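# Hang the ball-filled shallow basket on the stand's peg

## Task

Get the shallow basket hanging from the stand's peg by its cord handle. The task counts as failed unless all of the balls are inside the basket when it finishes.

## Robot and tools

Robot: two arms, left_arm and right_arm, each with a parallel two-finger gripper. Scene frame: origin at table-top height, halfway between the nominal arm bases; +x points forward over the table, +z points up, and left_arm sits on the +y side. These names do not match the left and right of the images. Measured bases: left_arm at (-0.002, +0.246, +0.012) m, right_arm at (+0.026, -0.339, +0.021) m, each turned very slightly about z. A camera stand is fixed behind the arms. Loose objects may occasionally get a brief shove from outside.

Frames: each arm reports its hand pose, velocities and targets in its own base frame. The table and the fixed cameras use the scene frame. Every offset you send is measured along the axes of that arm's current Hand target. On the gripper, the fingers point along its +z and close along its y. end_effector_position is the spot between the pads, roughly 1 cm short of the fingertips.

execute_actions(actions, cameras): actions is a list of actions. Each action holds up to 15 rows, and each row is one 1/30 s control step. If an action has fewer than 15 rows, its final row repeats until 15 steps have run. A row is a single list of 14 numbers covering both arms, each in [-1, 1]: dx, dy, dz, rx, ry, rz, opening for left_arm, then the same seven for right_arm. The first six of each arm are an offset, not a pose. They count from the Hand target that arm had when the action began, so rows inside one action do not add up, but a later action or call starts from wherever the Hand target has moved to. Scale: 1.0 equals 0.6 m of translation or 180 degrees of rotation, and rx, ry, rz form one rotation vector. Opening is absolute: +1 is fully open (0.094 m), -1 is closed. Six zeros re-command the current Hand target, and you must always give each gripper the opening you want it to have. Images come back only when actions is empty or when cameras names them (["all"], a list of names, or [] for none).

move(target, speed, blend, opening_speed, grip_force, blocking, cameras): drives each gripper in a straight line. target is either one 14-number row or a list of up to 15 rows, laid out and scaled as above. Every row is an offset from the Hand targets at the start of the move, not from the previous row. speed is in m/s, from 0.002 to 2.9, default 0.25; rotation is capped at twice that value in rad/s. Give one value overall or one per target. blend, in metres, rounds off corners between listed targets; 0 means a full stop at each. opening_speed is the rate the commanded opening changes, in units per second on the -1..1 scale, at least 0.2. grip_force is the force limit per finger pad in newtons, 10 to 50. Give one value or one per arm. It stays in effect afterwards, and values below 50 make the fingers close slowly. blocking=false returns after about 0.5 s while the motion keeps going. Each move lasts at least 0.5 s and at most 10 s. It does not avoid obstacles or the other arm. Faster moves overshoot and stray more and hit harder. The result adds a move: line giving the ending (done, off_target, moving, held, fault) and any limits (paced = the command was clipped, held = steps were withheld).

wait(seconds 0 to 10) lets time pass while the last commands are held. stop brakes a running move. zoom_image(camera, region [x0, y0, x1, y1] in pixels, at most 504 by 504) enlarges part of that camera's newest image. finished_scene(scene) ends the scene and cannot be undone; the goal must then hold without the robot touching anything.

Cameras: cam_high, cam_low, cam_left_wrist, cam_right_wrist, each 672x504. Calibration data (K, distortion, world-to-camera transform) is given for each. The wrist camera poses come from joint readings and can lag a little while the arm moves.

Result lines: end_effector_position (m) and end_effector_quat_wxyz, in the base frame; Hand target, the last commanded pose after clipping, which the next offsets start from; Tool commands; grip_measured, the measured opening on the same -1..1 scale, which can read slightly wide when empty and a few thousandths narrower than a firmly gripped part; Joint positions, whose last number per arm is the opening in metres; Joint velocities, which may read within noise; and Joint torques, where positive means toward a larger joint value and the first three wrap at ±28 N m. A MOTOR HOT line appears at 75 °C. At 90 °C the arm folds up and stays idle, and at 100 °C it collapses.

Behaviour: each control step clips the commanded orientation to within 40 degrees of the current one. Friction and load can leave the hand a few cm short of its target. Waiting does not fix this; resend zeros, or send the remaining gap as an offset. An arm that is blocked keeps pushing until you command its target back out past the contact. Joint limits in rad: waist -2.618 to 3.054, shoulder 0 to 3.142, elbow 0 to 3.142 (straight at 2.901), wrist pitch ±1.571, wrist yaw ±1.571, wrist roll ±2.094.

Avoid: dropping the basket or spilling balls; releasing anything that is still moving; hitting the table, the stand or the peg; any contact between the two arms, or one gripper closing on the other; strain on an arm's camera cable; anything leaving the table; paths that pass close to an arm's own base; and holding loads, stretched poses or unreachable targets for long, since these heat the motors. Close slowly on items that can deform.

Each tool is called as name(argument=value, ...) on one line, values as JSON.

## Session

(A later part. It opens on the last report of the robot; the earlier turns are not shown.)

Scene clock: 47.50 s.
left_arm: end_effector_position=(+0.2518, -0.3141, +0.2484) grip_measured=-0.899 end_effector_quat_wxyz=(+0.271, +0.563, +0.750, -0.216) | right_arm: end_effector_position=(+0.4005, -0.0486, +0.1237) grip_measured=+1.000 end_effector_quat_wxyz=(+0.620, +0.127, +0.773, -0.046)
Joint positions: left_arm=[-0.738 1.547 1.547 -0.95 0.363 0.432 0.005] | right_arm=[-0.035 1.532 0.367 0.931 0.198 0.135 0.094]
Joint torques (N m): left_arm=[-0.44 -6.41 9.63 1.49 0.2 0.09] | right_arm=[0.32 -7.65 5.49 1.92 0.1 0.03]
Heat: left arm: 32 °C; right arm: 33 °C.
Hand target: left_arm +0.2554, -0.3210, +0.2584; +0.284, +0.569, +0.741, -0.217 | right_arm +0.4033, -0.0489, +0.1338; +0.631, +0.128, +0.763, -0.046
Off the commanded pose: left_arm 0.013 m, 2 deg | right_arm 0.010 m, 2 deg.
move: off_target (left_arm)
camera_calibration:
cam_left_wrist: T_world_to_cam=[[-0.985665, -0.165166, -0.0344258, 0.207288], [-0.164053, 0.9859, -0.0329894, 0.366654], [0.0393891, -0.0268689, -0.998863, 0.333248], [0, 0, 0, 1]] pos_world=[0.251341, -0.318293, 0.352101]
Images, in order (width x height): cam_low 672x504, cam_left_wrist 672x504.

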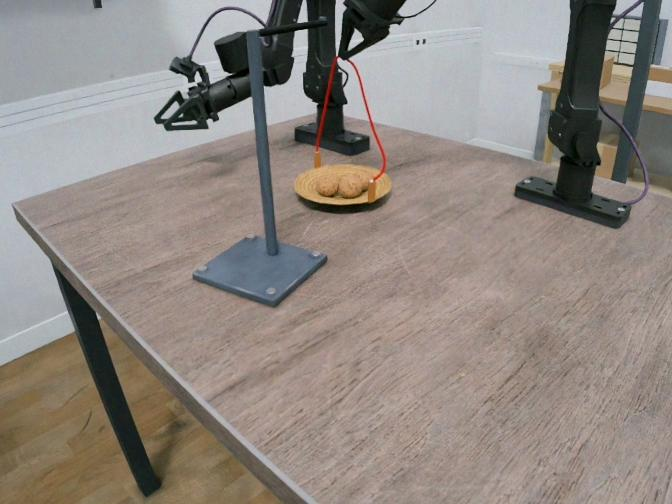

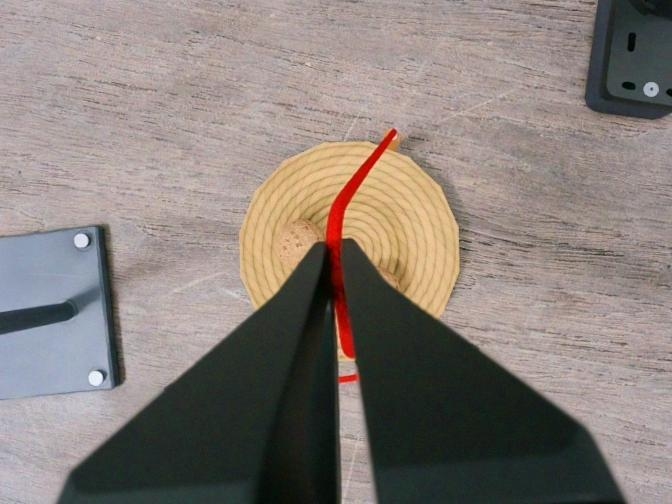

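move(target=[0.381,-0.1717,0.134,0,0.122,0,-1,0,0,0,0,0,0,1], speed=0.13, cameras=["cam_left_wrist"])

Scene clock: 50.80 s.
left_arm: end_effector_position=(+0.1241, -0.2301, +0.0384) grip_measured=-0.899 end_effector_quat_wxyz=(+0.116, +0.603, +0.784, -0.097) | right_arm: end_effector_position=(+0.4005, -0.0486, +0.1237) grip_measured=+1.000 end_effector_quat_wxyz=(+0.620, +0.127, +0.773, -0.046)
Joint positions: left_arm=[-1.011 1.332 0.696 -0.648 0.1 0.286 0.005] | right_arm=[-0.035 1.532 0.367 0.931 0.198 0.135 0.094]
Joint torques (N m): left_arm=[-0.39 -7.68 4.9 1.21 0.02 -0.09] | right_arm=[0.16 -7.73 5.64 1.83 0.07 -0.06]
Heat: left arm: 31 °C; right arm: 33 °C.
Hand target: left_arm +0.1260, -0.2349, +0.0457; +0.137, +0.600, +0.781, -0.105 | right_arm +0.4033, -0.0489, +0.1338; +0.631, +0.128, +0.763, -0.046
Off the commanded pose: left_arm 0.009 m, 3 deg | right_arm 0.010 m, 2 deg.
move: off_target (left_arm)
camera_calibration:
cam_left_wrist: T_world_to_cam=[[-0.990847, -0.134801, 0.00714026, 0.0939782], [-0.123211, 0.924734, 0.36012, 0.221672], [-0.0551473, 0.355944, -0.932879, 0.228101], [0, 0, 0, 1]] pos_world=[0.13301, -0.273511, 0.132291]
Images, in order (width x height): cam_left_wrist 672x504.

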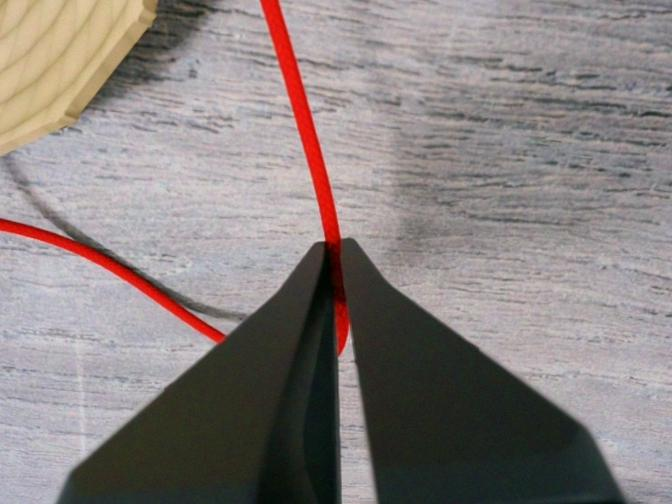

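Lower, open, lift slightly.

move(target=[0.0245,0,0.0673,0,0,0,-1,0,0,0,0,0,0,1], speed=0.08)

move(target=[[0,0,0,0,0,0,-0.25,0,0,0,0,0,0,1],[-0.0065,0,-0.018,0,0,0,-0.25,0,0,0,0,0,0,1]], speed=0.06, cameras=["cam_left_wrist"])

Scene clock: 52.33 s.
left_arm: end_effector_position=(+0.1261, -0.2331, +0.0059) grip_measured=-0.899 end_effector_quat_wxyz=(+0.136, +0.602, +0.780, -0.104) | right_arm: end_effector_position=(+0.4005, -0.0486, +0.1237) grip_measured=+1.000 end_effector_quat_wxyz=(+0.620, +0.127, +0.773, -0.046)
Joint positions: left_arm=[-1.011 1.385 0.576 -0.432 0.1 0.286 0.005] | right_arm=[-0.035 1.532 0.367 0.931 0.198 0.135 0.094]
Joint torques (N m): left_arm=[-0.4 -3.95 4.51 1.26 0.04 -0.09] | right_arm=[0.1 -8.05 5.59 1.87 0.01 -0.05]
Heat: left arm: 31 °C; right arm: 33 °C.
Hand target: left_arm +0.1260, -0.2348, +0.0027; +0.137, +0.600, +0.781, -0.105 | right_arm +0.4033, -0.0489, +0.1338; +0.631, +0.128, +0.763, -0.046
Off the commanded pose: left_arm 0.004 m, 0 deg | right_arm 0.010 m, 2 deg.
move: done

Scene clock: 54.00 s.
left_arm: end_effector_position=(+0.1212, -0.2252, +0.0029) grip_measured=-0.252 end_effector_quat_wxyz=(+0.118, +0.602, +0.783, -0.097) | right_arm: end_effector_position=(+0.4005, -0.0486, +0.1237) grip_measured=+1.000 end_effector_quat_wxyz=(+0.620, +0.127, +0.773, -0.046)
Joint positions: left_arm=[-1.011 1.385 0.576 -0.471 0.1 0.285 0.035] | right_arm=[-0.035 1.532 0.367 0.931 0.198 0.135 0.094]
Joint torques (N m): left_arm=[-0.39 -6.63 7.08 0.99 0.04 -0.09] | right_arm=[0.03 -7.88 5.29 1.86 0.09 -0.07]
Heat: left arm: 31 °C; right arm: 33 °C.
Hand target: left_arm +0.1259, -0.2348, +0.0142; +0.137, +0.600, +0.781, -0.105 | right_arm +0.4033, -0.0489, +0.1338; +0.631, +0.128, +0.763, -0.046
Off the commanded pose: left_arm 0.016 m, 2 deg | right_arm 0.010 m, 2 deg.
move: off_target (left_arm)
camera_calibration:
cam_left_wrist: T_world_to_cam=[[-0.990776, -0.135404, 0.00540884, 0.0918437], [-0.124524, 0.925454, 0.357811, 0.22994], [-0.0534549, 0.353837, -0.933778, 0.192305], [0, 0, 0, 1]] pos_world=[0.129909, -0.268408, 0.0967985]
Images, in order (width x height): cam_left_wrist 672x504.

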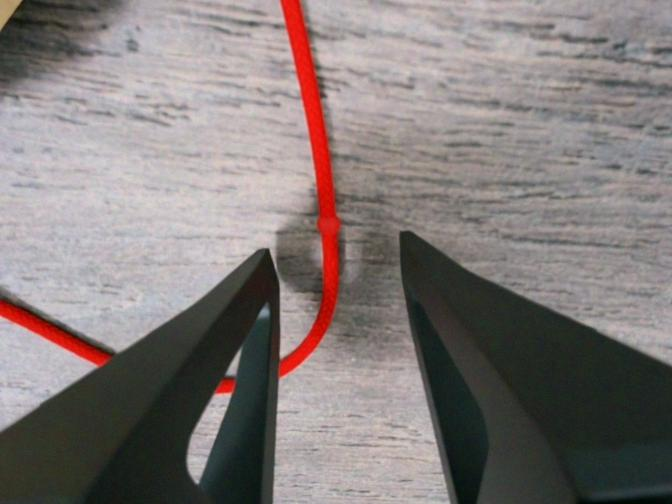

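move(target=[[0.0152,0.006,-0.0233,0,0,0,-0.25,0,0,0,0,0,0,1],[0.034,0.006,0.0285,0,0,0,-0.25,0,0,0,0,0,0,1]], speed=[0.06,0.03], cameras=["cam_left_wrist"])

Scene clock: 56.83 s.
left_arm: end_effector_position=(+0.1257, -0.2229, -0.0005) grip_measured=-0.252 end_effector_quat_wxyz=(+0.140, +0.598, +0.782, -0.107) | right_arm: end_effector_position=(+0.4005, -0.0486, +0.1237) grip_measured=+1.000 end_effector_quat_wxyz=(+0.620, +0.127, +0.773, -0.046)
Joint positions: left_arm=[-0.984 1.356 0.52 -0.396 0.11 0.304 0.035] | right_arm=[-0.035 1.532 0.367 0.931 0.198 0.135 0.094]
Joint torques (N m): left_arm=[0.42 -2.61 3.51 1.42 0.05 0.09] | right_arm=[0.39 -7.69 5.48 1.88 0.06 -0.07]
Heat: left arm: 31 °C; right arm: 33 °C.
Hand target: left_arm +0.1261, -0.2211, -0.0087; +0.138, +0.600, +0.781, -0.105 | right_arm +0.4033, -0.0489, +0.1338; +0.631, +0.128, +0.763, -0.046
Off the commanded pose: left_arm 0.009 m, 0 deg | right_arm 0.010 m, 2 deg.
move: done
camera_calibration:
cam_left_wrist: T_world_to_cam=[[-0.989801, -0.141973, -0.0117122, 0.0950906], [-0.138449, 0.93934, 0.313803, 0.234353], [-0.03355, 0.312224, -0.949416, 0.176879], [0, 0, 0, 1]] pos_world=[0.132501, -0.261863, 0.0955048]
Images, in order (width x height): cam_left_wrist 672x504.

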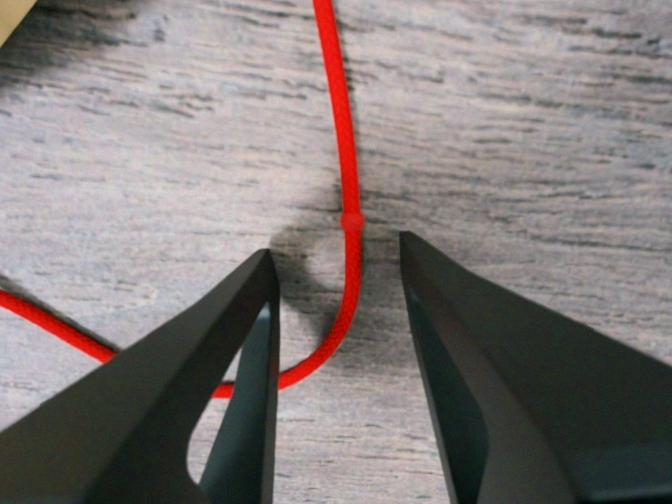

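move(target=[0,0,0,0,0,0,-1,0,0,0,0,0,0,1], opening_speed=1)

move(target=[-0.03,0,-0.08,0,0,0,-1,0,0,0,0,0,0,1], speed=0.08, cameras=["cam_left_wrist"])

Scene clock: 57.97 s.
left_arm: end_effector_position=(+0.1278, -0.2271, -0.0003) grip_measured=-0.916 end_effector_quat_wxyz=(+0.147, +0.598, +0.780, -0.111) | right_arm: end_effector_position=(+0.4005, -0.0486, +0.1237) grip_measured=+1.000 end_effector_quat_wxyz=(+0.620, +0.127, +0.773, -0.046)
Joint positions: left_arm=[-0.984 1.364 0.52 -0.372 0.113 0.304 0.004] | right_arm=[-0.035 1.532 0.367 0.931 0.198 0.135 0.094]
Joint torques (N m): left_arm=[0.4 -3.19 3.58 1.17 0.04 0.08] | right_arm=[0.16 -7.68 5.64 1.83 0.03 -0.01]
Heat: left arm: 31 °C; right arm: 33 °C.
Hand target: left_arm +0.1260, -0.2210, -0.0088; +0.137, +0.600, +0.781, -0.105 | right_arm +0.4033, -0.0489, +0.1338; +0.631, +0.128, +0.763, -0.046
Off the commanded pose: left_arm 0.011 m, 1 deg | right_arm 0.010 m, 2 deg.
move: off_target (left_arm)

Scene clock: 59.37 s.
left_arm: end_effector_position=(+0.1184, -0.2121, +0.0272) grip_measured=-0.918 end_effector_quat_wxyz=(+0.111, +0.600, +0.786, -0.097) | right_arm: end_effector_position=(+0.4005, -0.0486, +0.1237) grip_measured=+1.000 end_effector_quat_wxyz=(+0.620, +0.127, +0.773, -0.046)
Joint positions: left_arm=[-0.984 1.282 0.616 -0.629 0.111 0.304 0.004] | right_arm=[-0.035 1.532 0.367 0.931 0.198 0.135 0.094]
Joint torques (N m): left_arm=[0.28 -6.65 8.12 0.9 0.05 0.07] | right_arm=[-0.16 -7.8 5.48 1.89 0.05 -0.05]
Heat: left arm: 31 °C; right arm: 33 °C.
Hand target: left_arm +0.1261, -0.2217, +0.0425; +0.138, +0.600, +0.781, -0.105 | right_arm +0.4033, -0.0489, +0.1338; +0.631, +0.128, +0.763, -0.046
Off the commanded pose: left_arm 0.020 m, 3 deg | right_arm 0.010 m, 2 deg.
move: off_target (left_arm)
camera_calibration:
cam_left_wrist: T_world_to_cam=[[-0.989746, -0.141937, 0.0160482, 0.088918], [-0.126224, 0.92166, 0.366892, 0.207951], [-0.0668664, 0.361104, -0.930125, 0.213393], [0, 0, 0, 1]] pos_world=[0.128523, -0.256096, 0.120759]
Images, in order (width x height): cam_left_wrist 672x504.

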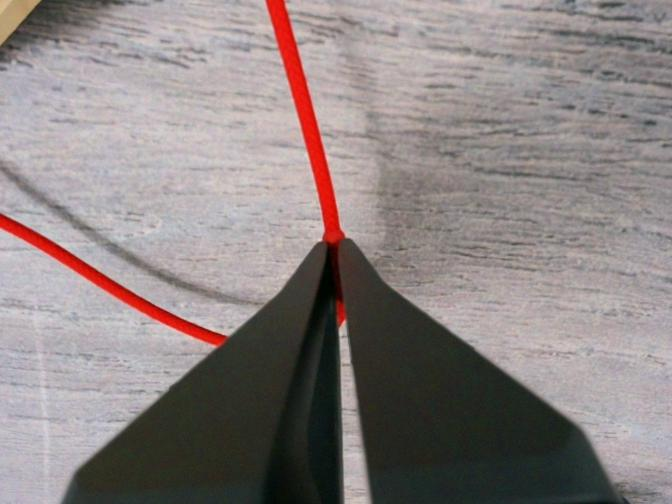

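move(target=[[-0.057,0,-0.1567,0,0,0,-1,0,0,0,0,0,0,1],[-0.328,0.1595,-0.263,0,-0.25,0,-1,0,0,0,0,0,0,1]], speed=0.15, blend=[0.03,0], cameras=["cam_low","cam_left_wrist"])

zoom_image(camera="cam_low", region=[270, 0, 450, 220])

Scene clock: 63.67 s.
left_arm: end_effector_position=(+0.2457, -0.3171, +0.2407) grip_measured=-0.919 end_effector_quat_wxyz=(+0.406, +0.515, +0.683, -0.320) | right_arm: end_effector_position=(+0.4005, -0.0486, +0.1237) grip_measured=+1.000 end_effector_quat_wxyz=(+0.620, +0.127, +0.773, -0.046)
Joint positions: left_arm=[-0.675 1.306 1.025 -0.299 0.555 0.311 0.004] | right_arm=[-0.035 1.532 0.367 0.931 0.198 0.135 0.094]
Joint torques (N m): left_arm=[0.27 -4.78 9.88 2.13 0.32 -0.03] | right_arm=[0.16 -7.87 5.53 1.81 0.04 -0.01]
Heat: left arm: 31 °C; right arm: 34 °C.
Hand target: left_arm +0.2524, -0.3237, +0.2580; +0.426, +0.514, +0.669, -0.327 | right_arm +0.4033, -0.0489, +0.1338; +0.631, +0.128, +0.763, -0.046
Off the commanded pose: left_arm 0.020 m, 3 deg | right_arm 0.010 m, 2 deg.
move: off_target (left_arm)
camera_calibration:
cam_left_wrist: T_world_to_cam=[[-0.980585, -0.182699, -0.0712272, 0.202447], [-0.139918, 0.906378, -0.398625, 0.425272], [0.137387, -0.38092, -0.914344, 0.169042], [0, 0, 0, 1]] pos_world=[0.234796, -0.284079, 0.338506]
Images, in order (width x height): cam_low 672x504, cam_left_wrist 672x504.

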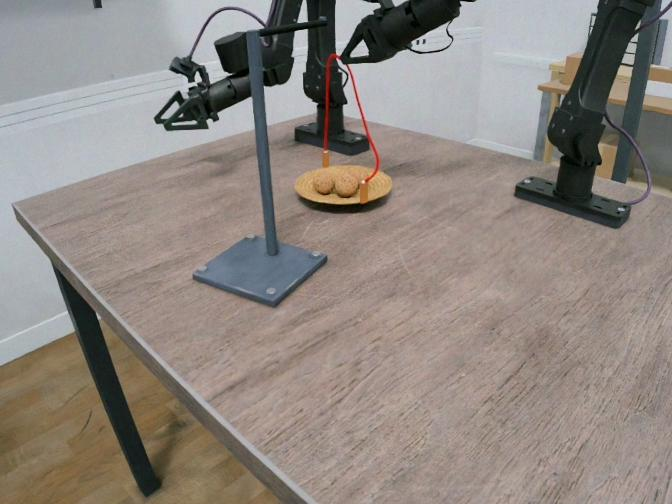

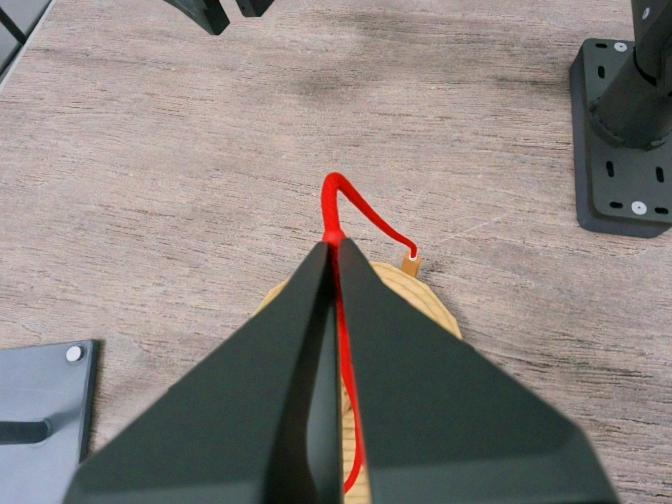

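Scaled by 2.291.

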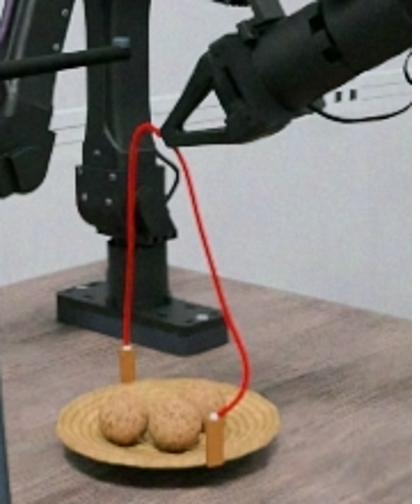

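move(target=[-0.027,-0.001,-0.009,0,-0.094,0,-1,0,0,0,0,0,0,1], speed=0.05, cameras=["cam_low","cam_high"])

zoom_image(camera="cam_low", region=[270, 0, 450, 220])

Scene clock: 67.37 s.
left_arm: end_effector_position=(+0.2548, -0.3295, +0.2566) grip_measured=-0.920 end_effector_quat_wxyz=(+0.495, +0.462, +0.620, -0.396) | right_arm: end_effector_position=(+0.4005, -0.0486, +0.1237) grip_measured=+1.000 end_effector_quat_wxyz=(+0.620, +0.127, +0.773, -0.046)
Joint positions: left_arm=[-0.65 1.306 0.808 0.25 0.65 0.118 0.004] | right_arm=[-0.035 1.532 0.367 0.931 0.198 0.135 0.094]
Joint torques (N m): left_arm=[0.46 -8.81 5.93 2.37 0.18 -0.06] | right_arm=[0.12 -7.49 5.39 1.9 0.07 -0.08]
Heat: left arm: 31 °C; right arm: 34 °C.
Hand target: left_arm +0.2523, -0.3257, +0.2749; +0.520, +0.460, +0.599, -0.399 | right_arm +0.4033, -0.0489, +0.1338; +0.631, +0.128, +0.763, -0.046
Off the commanded pose: left_arm 0.019 m, 4 deg | right_arm 0.010 m, 2 deg.
move: off_target (left_arm)
Images, in order (width x height): cam_high 672x504, cam_low 672x504.

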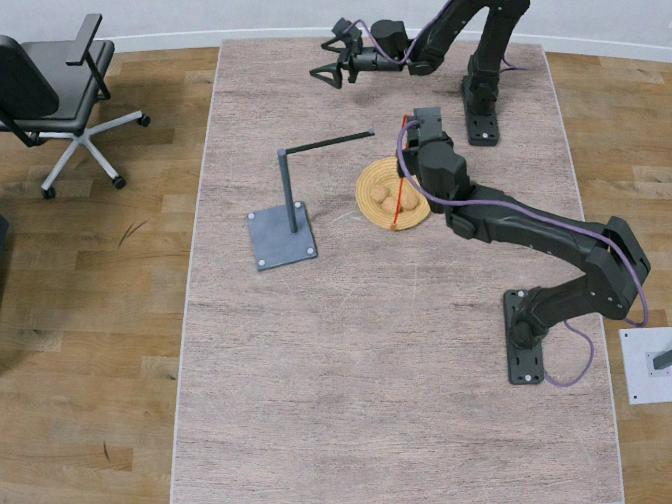

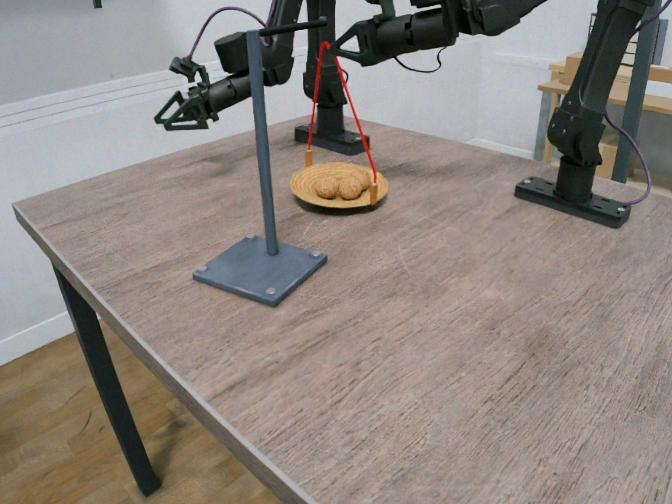

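Scaled by 2.291.

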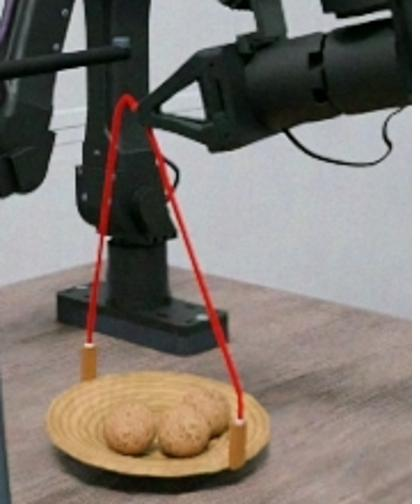

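move(target=[-0.019,0.0155,-0.009,0,0,0,-1,0,0,0,0,0,0,1], speed=0.03, cameras=["cam_low","cam_high"])

zoom_image(camera="cam_low", region=[270, 0, 450, 220])

Scene clock: 68.73 s.
left_arm: end_effector_position=(+0.2598, -0.3207, +0.2522) grip_measured=-0.920 end_effector_quat_wxyz=(+0.486, +0.457, +0.629, -0.399) | right_arm: end_effector_position=(+0.4005, -0.0486, +0.1237) grip_measured=+1.000 end_effector_quat_wxyz=(+0.620, +0.127, +0.773, -0.046)
Joint positions: left_arm=[-0.612 1.306 0.808 0.223 0.685 0.117 0.004] | right_arm=[-0.035 1.532 0.367 0.931 0.198 0.135 0.094]
Joint torques (N m): left_arm=[0.4 -9.02 10.21 2.05 0.2 0.03] | right_arm=[0.02 -7.65 5.83 1.84 0.01 0]
Heat: left arm: 31 °C; right arm: 34 °C.
Hand target: left_arm +0.2603, -0.3197, +0.2869; +0.520, +0.460, +0.599, -0.399 | right_arm +0.4033, -0.0489, +0.1338; +0.631, +0.128, +0.763, -0.046
Off the commanded pose: left_arm 0.035 m, 5 deg | right_arm 0.010 m, 2 deg.
move: off_target (left_arm)
Images, in order (width x height): cam_high 672x504, cam_low 672x504.

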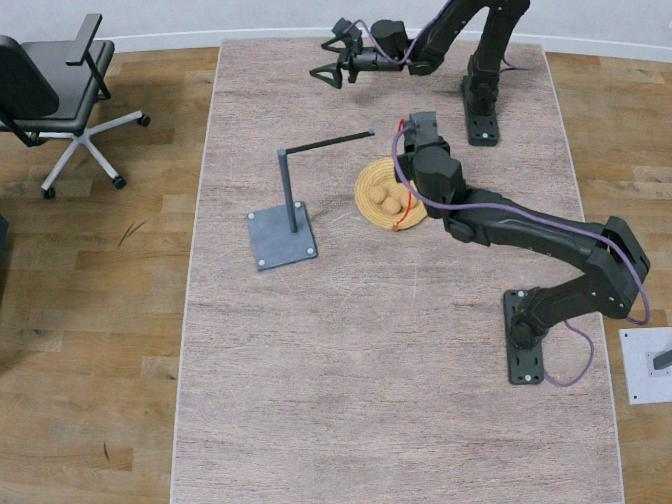

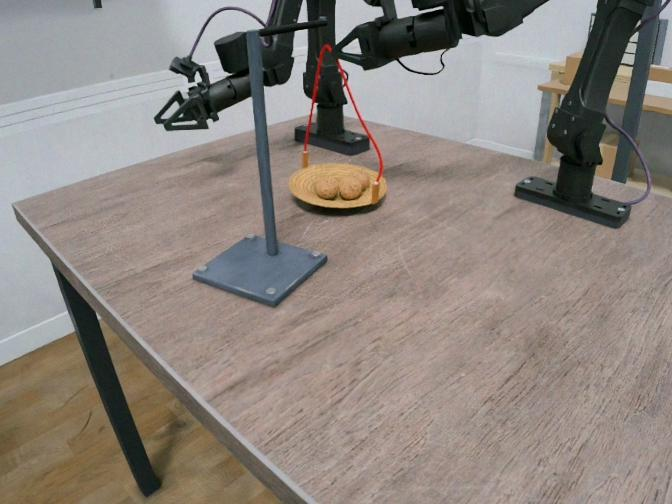

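Scaled by 2.291.

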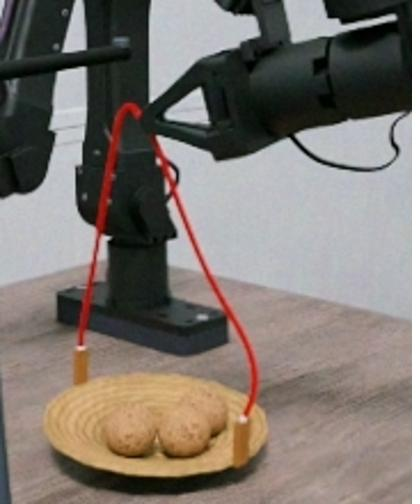

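move(target=[-0.02,0.0,0.002,0,0,0,-1,0,0,0,0,0,0,1], speed=0.03, cameras=["cam_low","cam_high"])

zoom_image(camera="cam_low", region=[270, 0, 450, 220])

Scene clock: 69.77 s.
left_arm: end_effector_position=(+0.2614, -0.3219, +0.2608) grip_measured=-0.925 end_effector_quat_wxyz=(+0.482, +0.457, +0.632, -0.399) | right_arm: end_effector_position=(+0.4005, -0.0486, +0.1237) grip_measured=+1.000 end_effector_quat_wxyz=(+0.620, +0.127, +0.773, -0.046)
Joint positions: left_arm=[-0.612 1.306 0.851 0.171 0.686 0.117 0.004] | right_arm=[-0.035 1.532 0.367 0.931 0.198 0.135 0.094]
Joint torques (N m): left_arm=[-0.1 -9.14 10.61 2.12 0.13 0.01] | right_arm=[-0.14 -7.68 5.45 1.83 0.05 -0.03]
Heat: left arm: 32 °C; right arm: 34 °C.
Hand target: left_arm +0.2610, -0.3225, +0.2987; +0.520, +0.460, +0.599, -0.399 | right_arm +0.4033, -0.0489, +0.1338; +0.631, +0.128, +0.763, -0.046
Off the commanded pose: left_arm 0.038 m, 6 deg | right_arm 0.010 m, 2 deg.
move: off_target (left_arm)
Images, in order (width x height): cam_high 672x504, cam_low 672x504.

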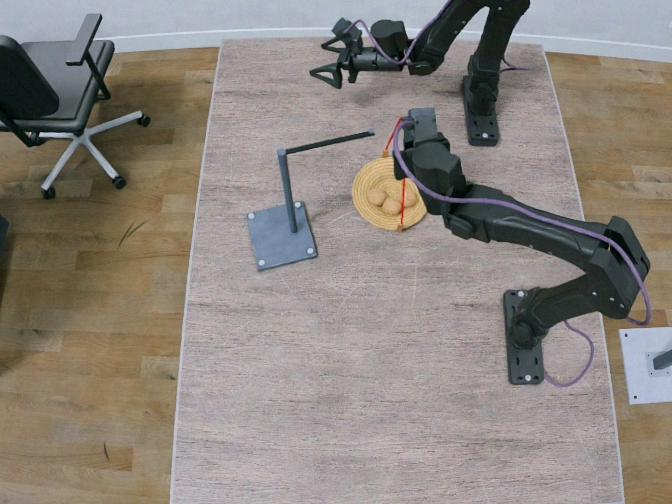

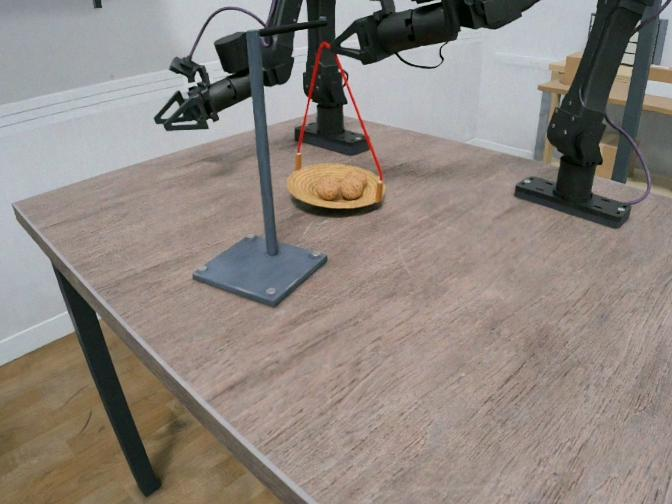

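Scaled by 2.291.

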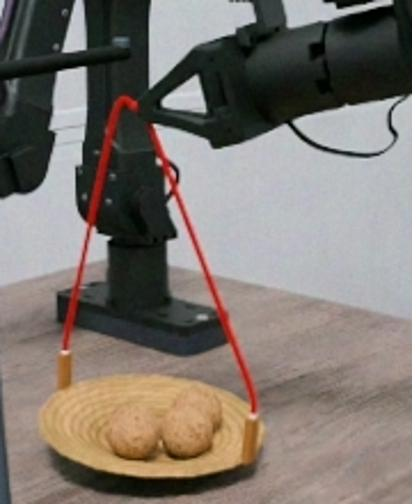

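move(target=[-0.033,0.0,-0.0046,0,0,0,-1,0,0,0,0,0,0,1], speed=0.03, cameras=["cam_low","cam_left_wrist"])

zoom_image(camera="cam_low", region=[270, 0, 450, 220])

Scene clock: 71.33 s.
left_arm: end_effector_position=(+0.2625, -0.3224, +0.2708) grip_measured=-0.933 end_effector_quat_wxyz=(+0.469, +0.456, +0.643, -0.399) | right_arm: end_effector_position=(+0.4005, -0.0486, +0.1237) grip_measured=+1.000 end_effector_quat_wxyz=(+0.620, +0.127, +0.773, -0.046)
Joint positions: left_arm=[-0.612 1.306 0.918 0.072 0.684 0.117 0.003] | right_arm=[-0.035 1.532 0.367 0.931 0.198 0.135 0.094]
Joint torques (N m): left_arm=[-0.13 -10.18 11.07 2.36 0.16 0.01] | right_arm=[0.12 -7.64 5.42 1.89 0.03 0.03]
Heat: left arm: 32 °C; right arm: 34 °C.
Hand target: left_arm +0.2610, -0.3226, +0.3188; +0.520, +0.460, +0.599, -0.399 | right_arm +0.4033, -0.0489, +0.1338; +0.631, +0.128, +0.763, -0.046
Off the commanded pose: left_arm 0.048 m, 8 deg | right_arm 0.010 m, 2 deg.
move: off_target (left_arm)
camera_calibration:
cam_left_wrist: T_world_to_cam=[[-0.977474, -0.209834, -0.0226815, 0.197442], [-0.152977, 0.778425, -0.608812, 0.463436], [0.145405, -0.591628, -0.79299, 0.0893751], [0, 0, 0, 1]] pos_world=[0.250894, -0.266443, 0.357497]
Images, in order (width x height): cam_low 672x504, cam_left_wrist 672x504.

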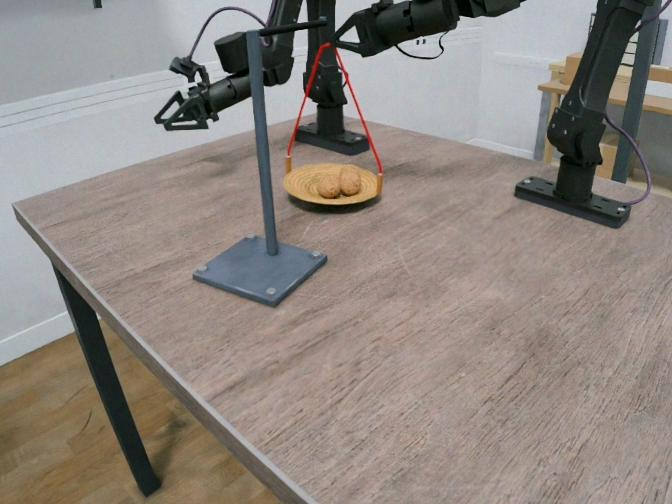

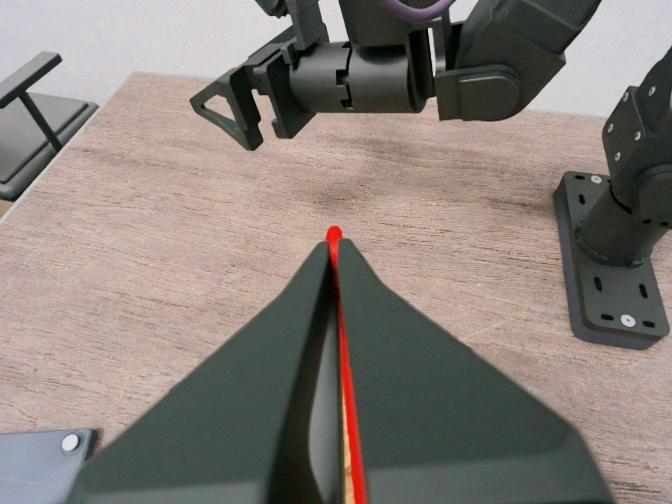

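Scaled by 2.291.

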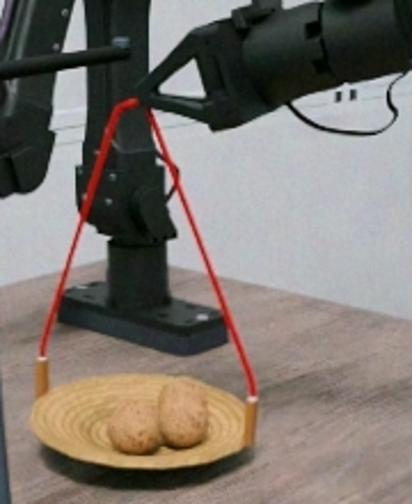

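move(target=[-0.033,0.0,-0.0046,0,0,0,-1,0,0,0,0,0,0,1], speed=0.03, cameras=["cam_low","cam_left_wrist"])

zoom_image(camera="cam_low", region=[270, 0, 450, 220])

Scene clock: 73.03 s.
left_arm: end_effector_position=(+0.2628, -0.3224, +0.2952) grip_measured=-0.933 end_effector_quat_wxyz=(+0.474, +0.456, +0.639, -0.398) | right_arm: end_effector_position=(+0.4005, -0.0486, +0.1237) grip_measured=+1.000 end_effector_quat_wxyz=(+0.620, +0.127, +0.773, -0.046)
Joint positions: left_arm=[-0.612 1.294 0.997 -0.007 0.683 0.117 0.003] | right_arm=[-0.035 1.532 0.367 0.931 0.198 0.135 0.094]
Joint torques (N m): left_arm=[-0.12 -9.05 11.08 2.33 0.16 0.01] | right_arm=[0.06 -7.68 5.55 1.85 0.04 0.01]
Heat: left arm: 32 °C; right arm: 34 °C.
Hand target: left_arm +0.2611, -0.3227, +0.3386; +0.520, +0.460, +0.599, -0.399 | right_arm +0.4033, -0.0489, +0.1338; +0.631, +0.128, +0.763, -0.046
Off the commanded pose: left_arm 0.044 m, 7 deg | right_arm 0.010 m, 2 deg.
move: off_target (left_arm)
camera_calibration:
cam_left_wrist: T_world_to_cam=[[-0.977066, -0.210691, -0.0308437, 0.20027], [-0.147531, 0.774257, -0.615436, 0.477499], [0.153548, -0.596771, -0.787583, 0.10319], [0, 0, 0, 1]] pos_world=[0.250278, -0.265931, 0.381318]
Images, in order (width x height): cam_low 672x504, cam_left_wrist 672x504.

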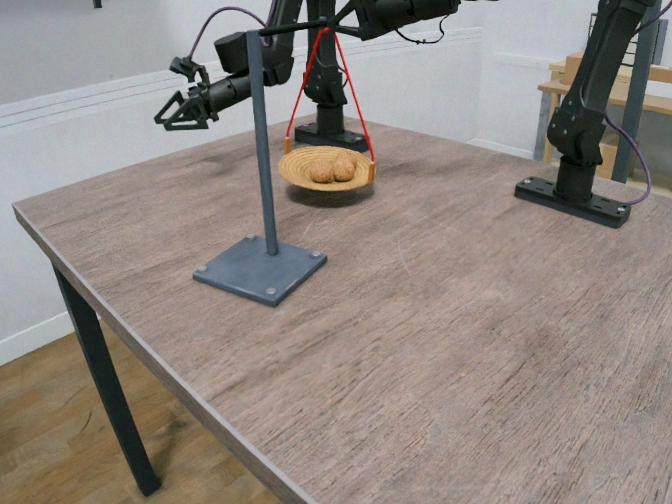

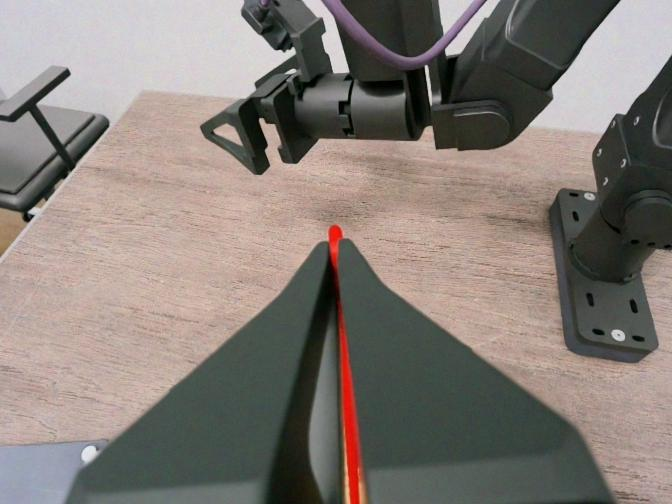

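Scaled by 2.291.

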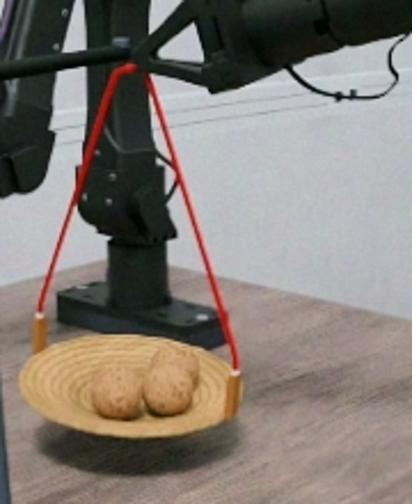

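move(target=[[-0.071,0,-0.01,0,0,0,-1,0,0,0,0,0,0,1],[-0.06,0.0216,-0.09,0,0,0,-1,0,0,0,0,0,0,1]], speed=0.04, blend=[0.01,0], cameras=["cam_low","cam_left_wrist","cam_high"])

zoom_image(camera="cam_low", region=[240, 0, 440, 220])

Scene clock: 76.27 s.
left_arm: end_effector_position=(+0.2701, -0.2766, +0.3550) grip_measured=-0.933 end_effector_quat_wxyz=(+0.487, +0.447, +0.633, -0.403) | right_arm: end_effector_position=(+0.4005, -0.0486, +0.1237) grip_measured=+1.000 end_effector_quat_wxyz=(+0.620, +0.127, +0.773, -0.046)
Joint positions: left_arm=[-0.447 1.233 1.173 -0.246 0.836 0.155 0.003] | right_arm=[-0.035 1.532 0.367 0.931 0.198 0.135 0.094]
Joint torques (N m): left_arm=[0.38 -8.61 7.8 2.21 0.34 0.14] | right_arm=[-0.13 -7.77 5.37 1.88 -0.02 -0.1]
Heat: left arm: 33 °C; right arm: 34 °C.
Hand target: left_arm +0.2610, -0.2726, +0.3820; +0.520, +0.460, +0.599, -0.399 | right_arm +0.4033, -0.0489, +0.1338; +0.631, +0.128, +0.763, -0.046
Off the commanded pose: left_arm 0.029 m, 6 deg | right_arm 0.010 m, 2 deg.
move: off_target (left_arm)
camera_calibration:
cam_left_wrist: T_world_to_cam=[[-0.974235, -0.222808, -0.0349618, 0.216283], [-0.149529, 0.754156, -0.639445, 0.48358], [0.16884, -0.617742, -0.768042, 0.159691], [0, 0, 0, 1]] pos_world=[0.256058, -0.217857, 0.439433]
Images, in order (width x height): cam_high 672x504, cam_low 672x504, cam_left_wrist 672x504.

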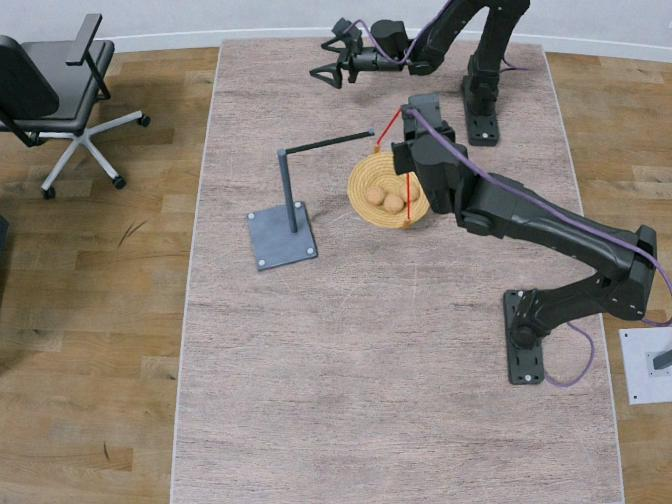

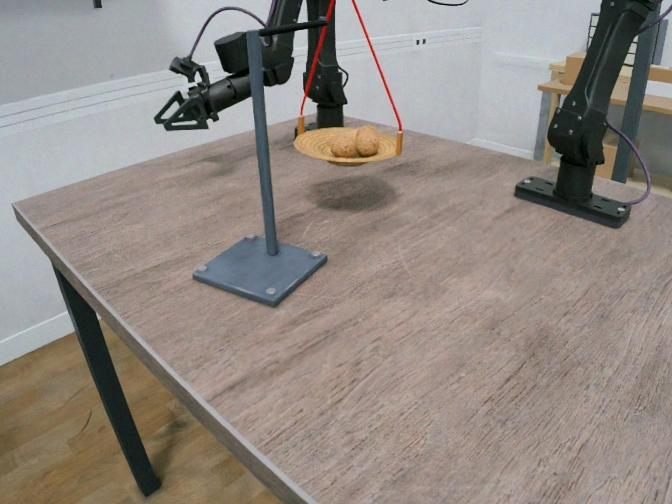

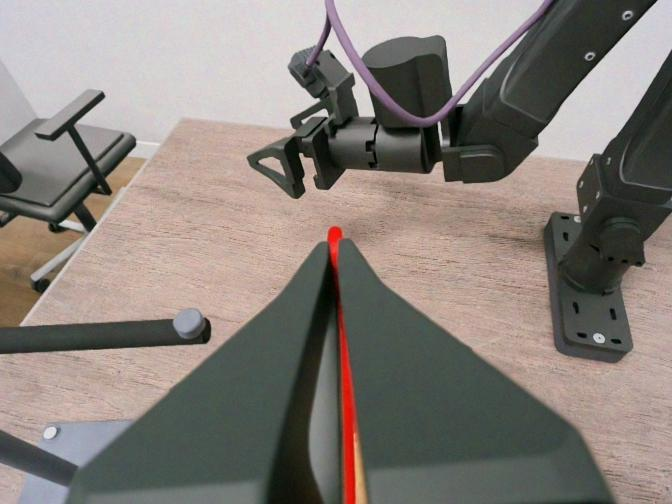

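Scaled by 2.291.

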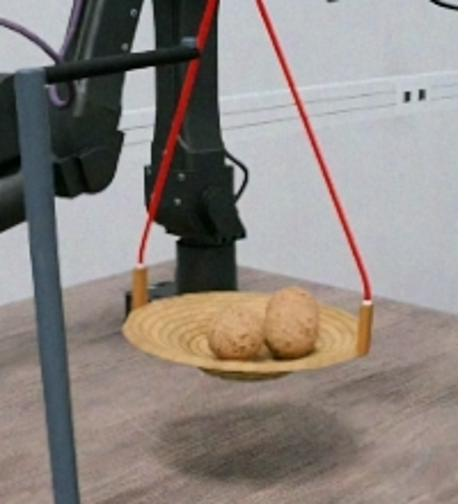

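move(target=[0.0077,0.095,0.0171,0,0,0,-1,0,0,0,0,0,0,1], speed=0.05, cameras=["cam_low","cam_left_wrist"])

zoom_image(camera="cam_low", region=[220, 0, 420, 220])

Scene clock: 78.57 s.
left_arm: end_effector_position=(+0.3153, -0.2648, +0.3479) grip_measured=-0.933 end_effector_quat_wxyz=(+0.486, +0.443, +0.635, -0.405) | right_arm: end_effector_position=(+0.4005, -0.0486, +0.1237) grip_measured=+1.000 end_effector_quat_wxyz=(+0.620, +0.127, +0.773, -0.046)
Joint positions: left_arm=[-0.341 1.373 1.252 -0.222 0.935 0.194 0.003] | right_arm=[-0.035 1.532 0.367 0.931 0.198 0.135 0.094]
Joint torques (N m): left_arm=[0.34 -5.91 11.06 2.33 0.35 0.12] | right_arm=[0.25 -7.66 5.46 1.88 0 -0.04]
Heat: left arm: 33 °C; right arm: 34 °C.
Hand target: left_arm +0.3186, -0.2670, +0.3760; +0.520, +0.460, +0.599, -0.399 | right_arm +0.4033, -0.0489, +0.1338; +0.631, +0.128, +0.763, -0.046
Off the commanded pose: left_arm 0.028 m, 6 deg | right_arm 0.010 m, 2 deg.
move: off_target (left_arm)
camera_calibration:
cam_left_wrist: T_world_to_cam=[[-0.973557, -0.226998, -0.0256827, 0.258111], [-0.158009, 0.750306, -0.64193, 0.479345], [0.164986, -0.620897, -0.766333, 0.15369], [0, 0, 0, 1]] pos_world=[0.30167, -0.20564, 0.432113]
Images, in order (width x height): cam_low 672x504, cam_left_wrist 672x504.

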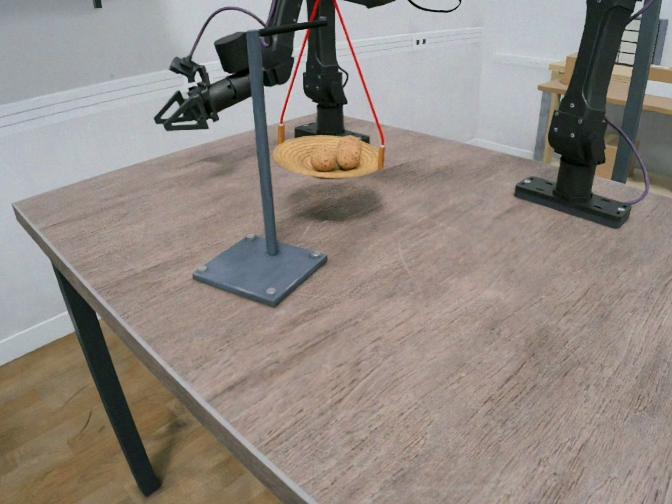

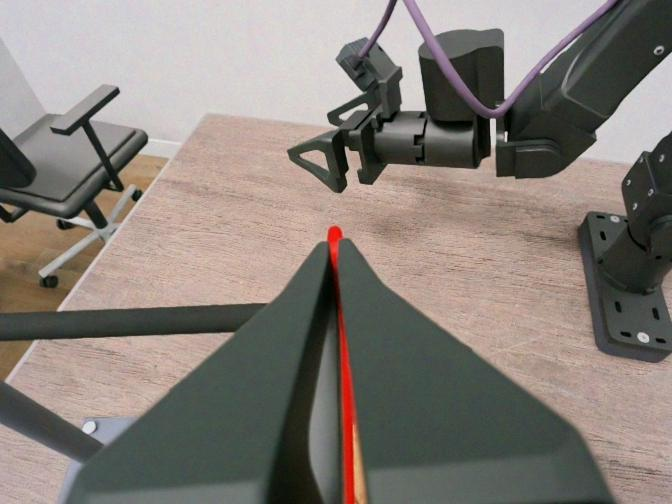

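Scaled by 2.291.

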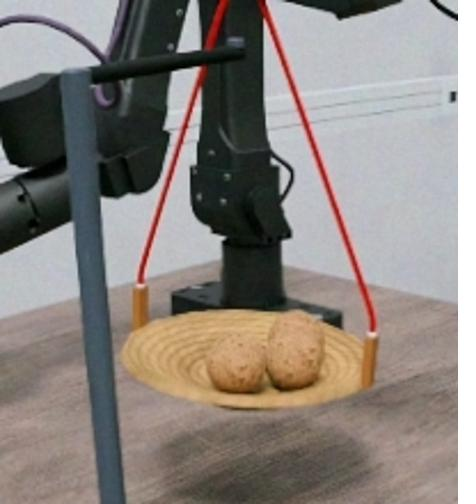

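move(target=[0.0063,0.0918,0.0257,0,0,0,-1,0,0,0,0,0,0,1], speed=0.04, cameras=["cam_low","cam_left_wrist","cam_high"])

zoom_image(camera="cam_low", region=[220, 0, 420, 220])

Scene clock: 80.67 s.
left_arm: end_effector_position=(+0.3714, -0.2653, +0.3451) grip_measured=-0.933 end_effector_quat_wxyz=(+0.489, +0.442, +0.633, -0.406) | right_arm: end_effector_position=(+0.4005, -0.0486, +0.1237) grip_measured=+1.000 end_effector_quat_wxyz=(+0.620, +0.127, +0.773, -0.046)
Joint positions: left_arm=[-0.287 1.574 1.42 -0.203 0.986 0.219 0.003] | right_arm=[-0.035 1.532 0.367 0.931 0.198 0.135 0.094]
Joint torques (N m): left_arm=[0.39 -7.62 11.04 2.26 0.44 0.14] | right_arm=[0.06 -7.79 5.56 1.85 0.05 -0.05]
Heat: left arm: 33 °C; right arm: 34 °C.
Hand target: left_arm +0.3756, -0.2671, +0.3702; +0.520, +0.460, +0.599, -0.399 | right_arm +0.4033, -0.0489, +0.1338; +0.631, +0.128, +0.763, -0.046
Off the commanded pose: left_arm 0.025 m, 6 deg | right_arm 0.010 m, 2 deg.
move: off_target (left_arm)
camera_calibration:
cam_left_wrist: T_world_to_cam=[[-0.973212, -0.228046, -0.0292, 0.31332], [-0.155435, 0.746219, -0.6473, 0.486551], [0.169404, -0.625422, -0.761675, 0.137497], [0, 0, 0, 1]] pos_world=[0.357261, -0.205628, 0.428822]
Images, in order (width x height): cam_high 672x504, cam_low 672x504, cam_left_wrist 672x504.

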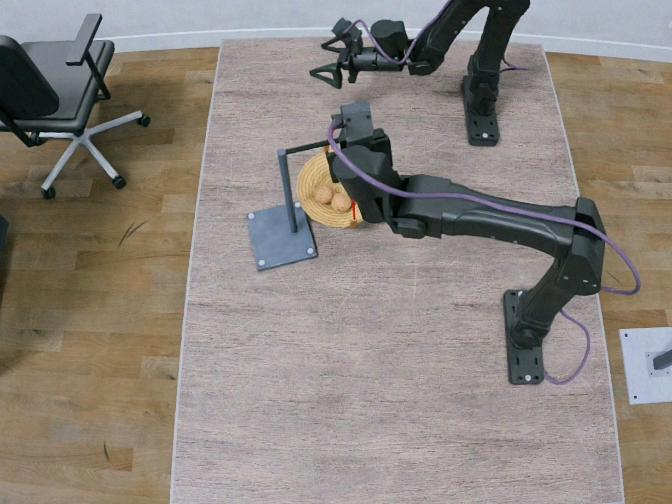

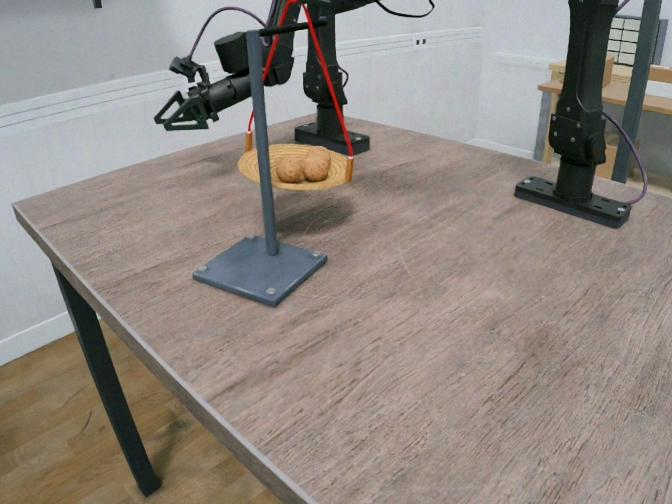

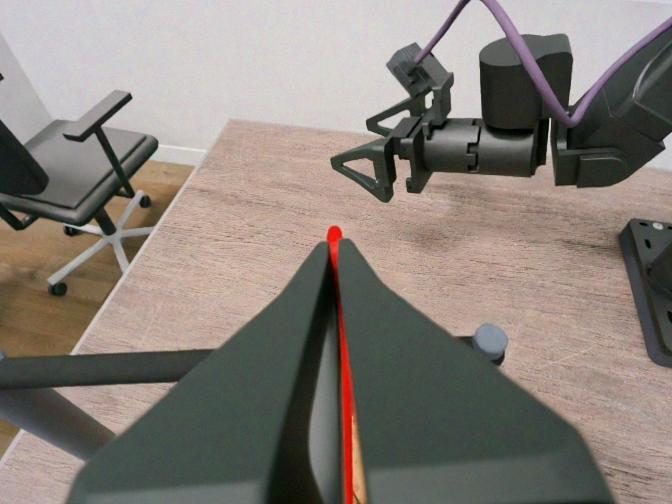

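Scaled by 2.291.

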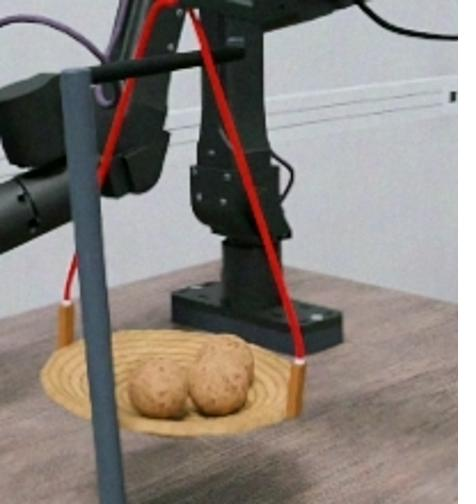

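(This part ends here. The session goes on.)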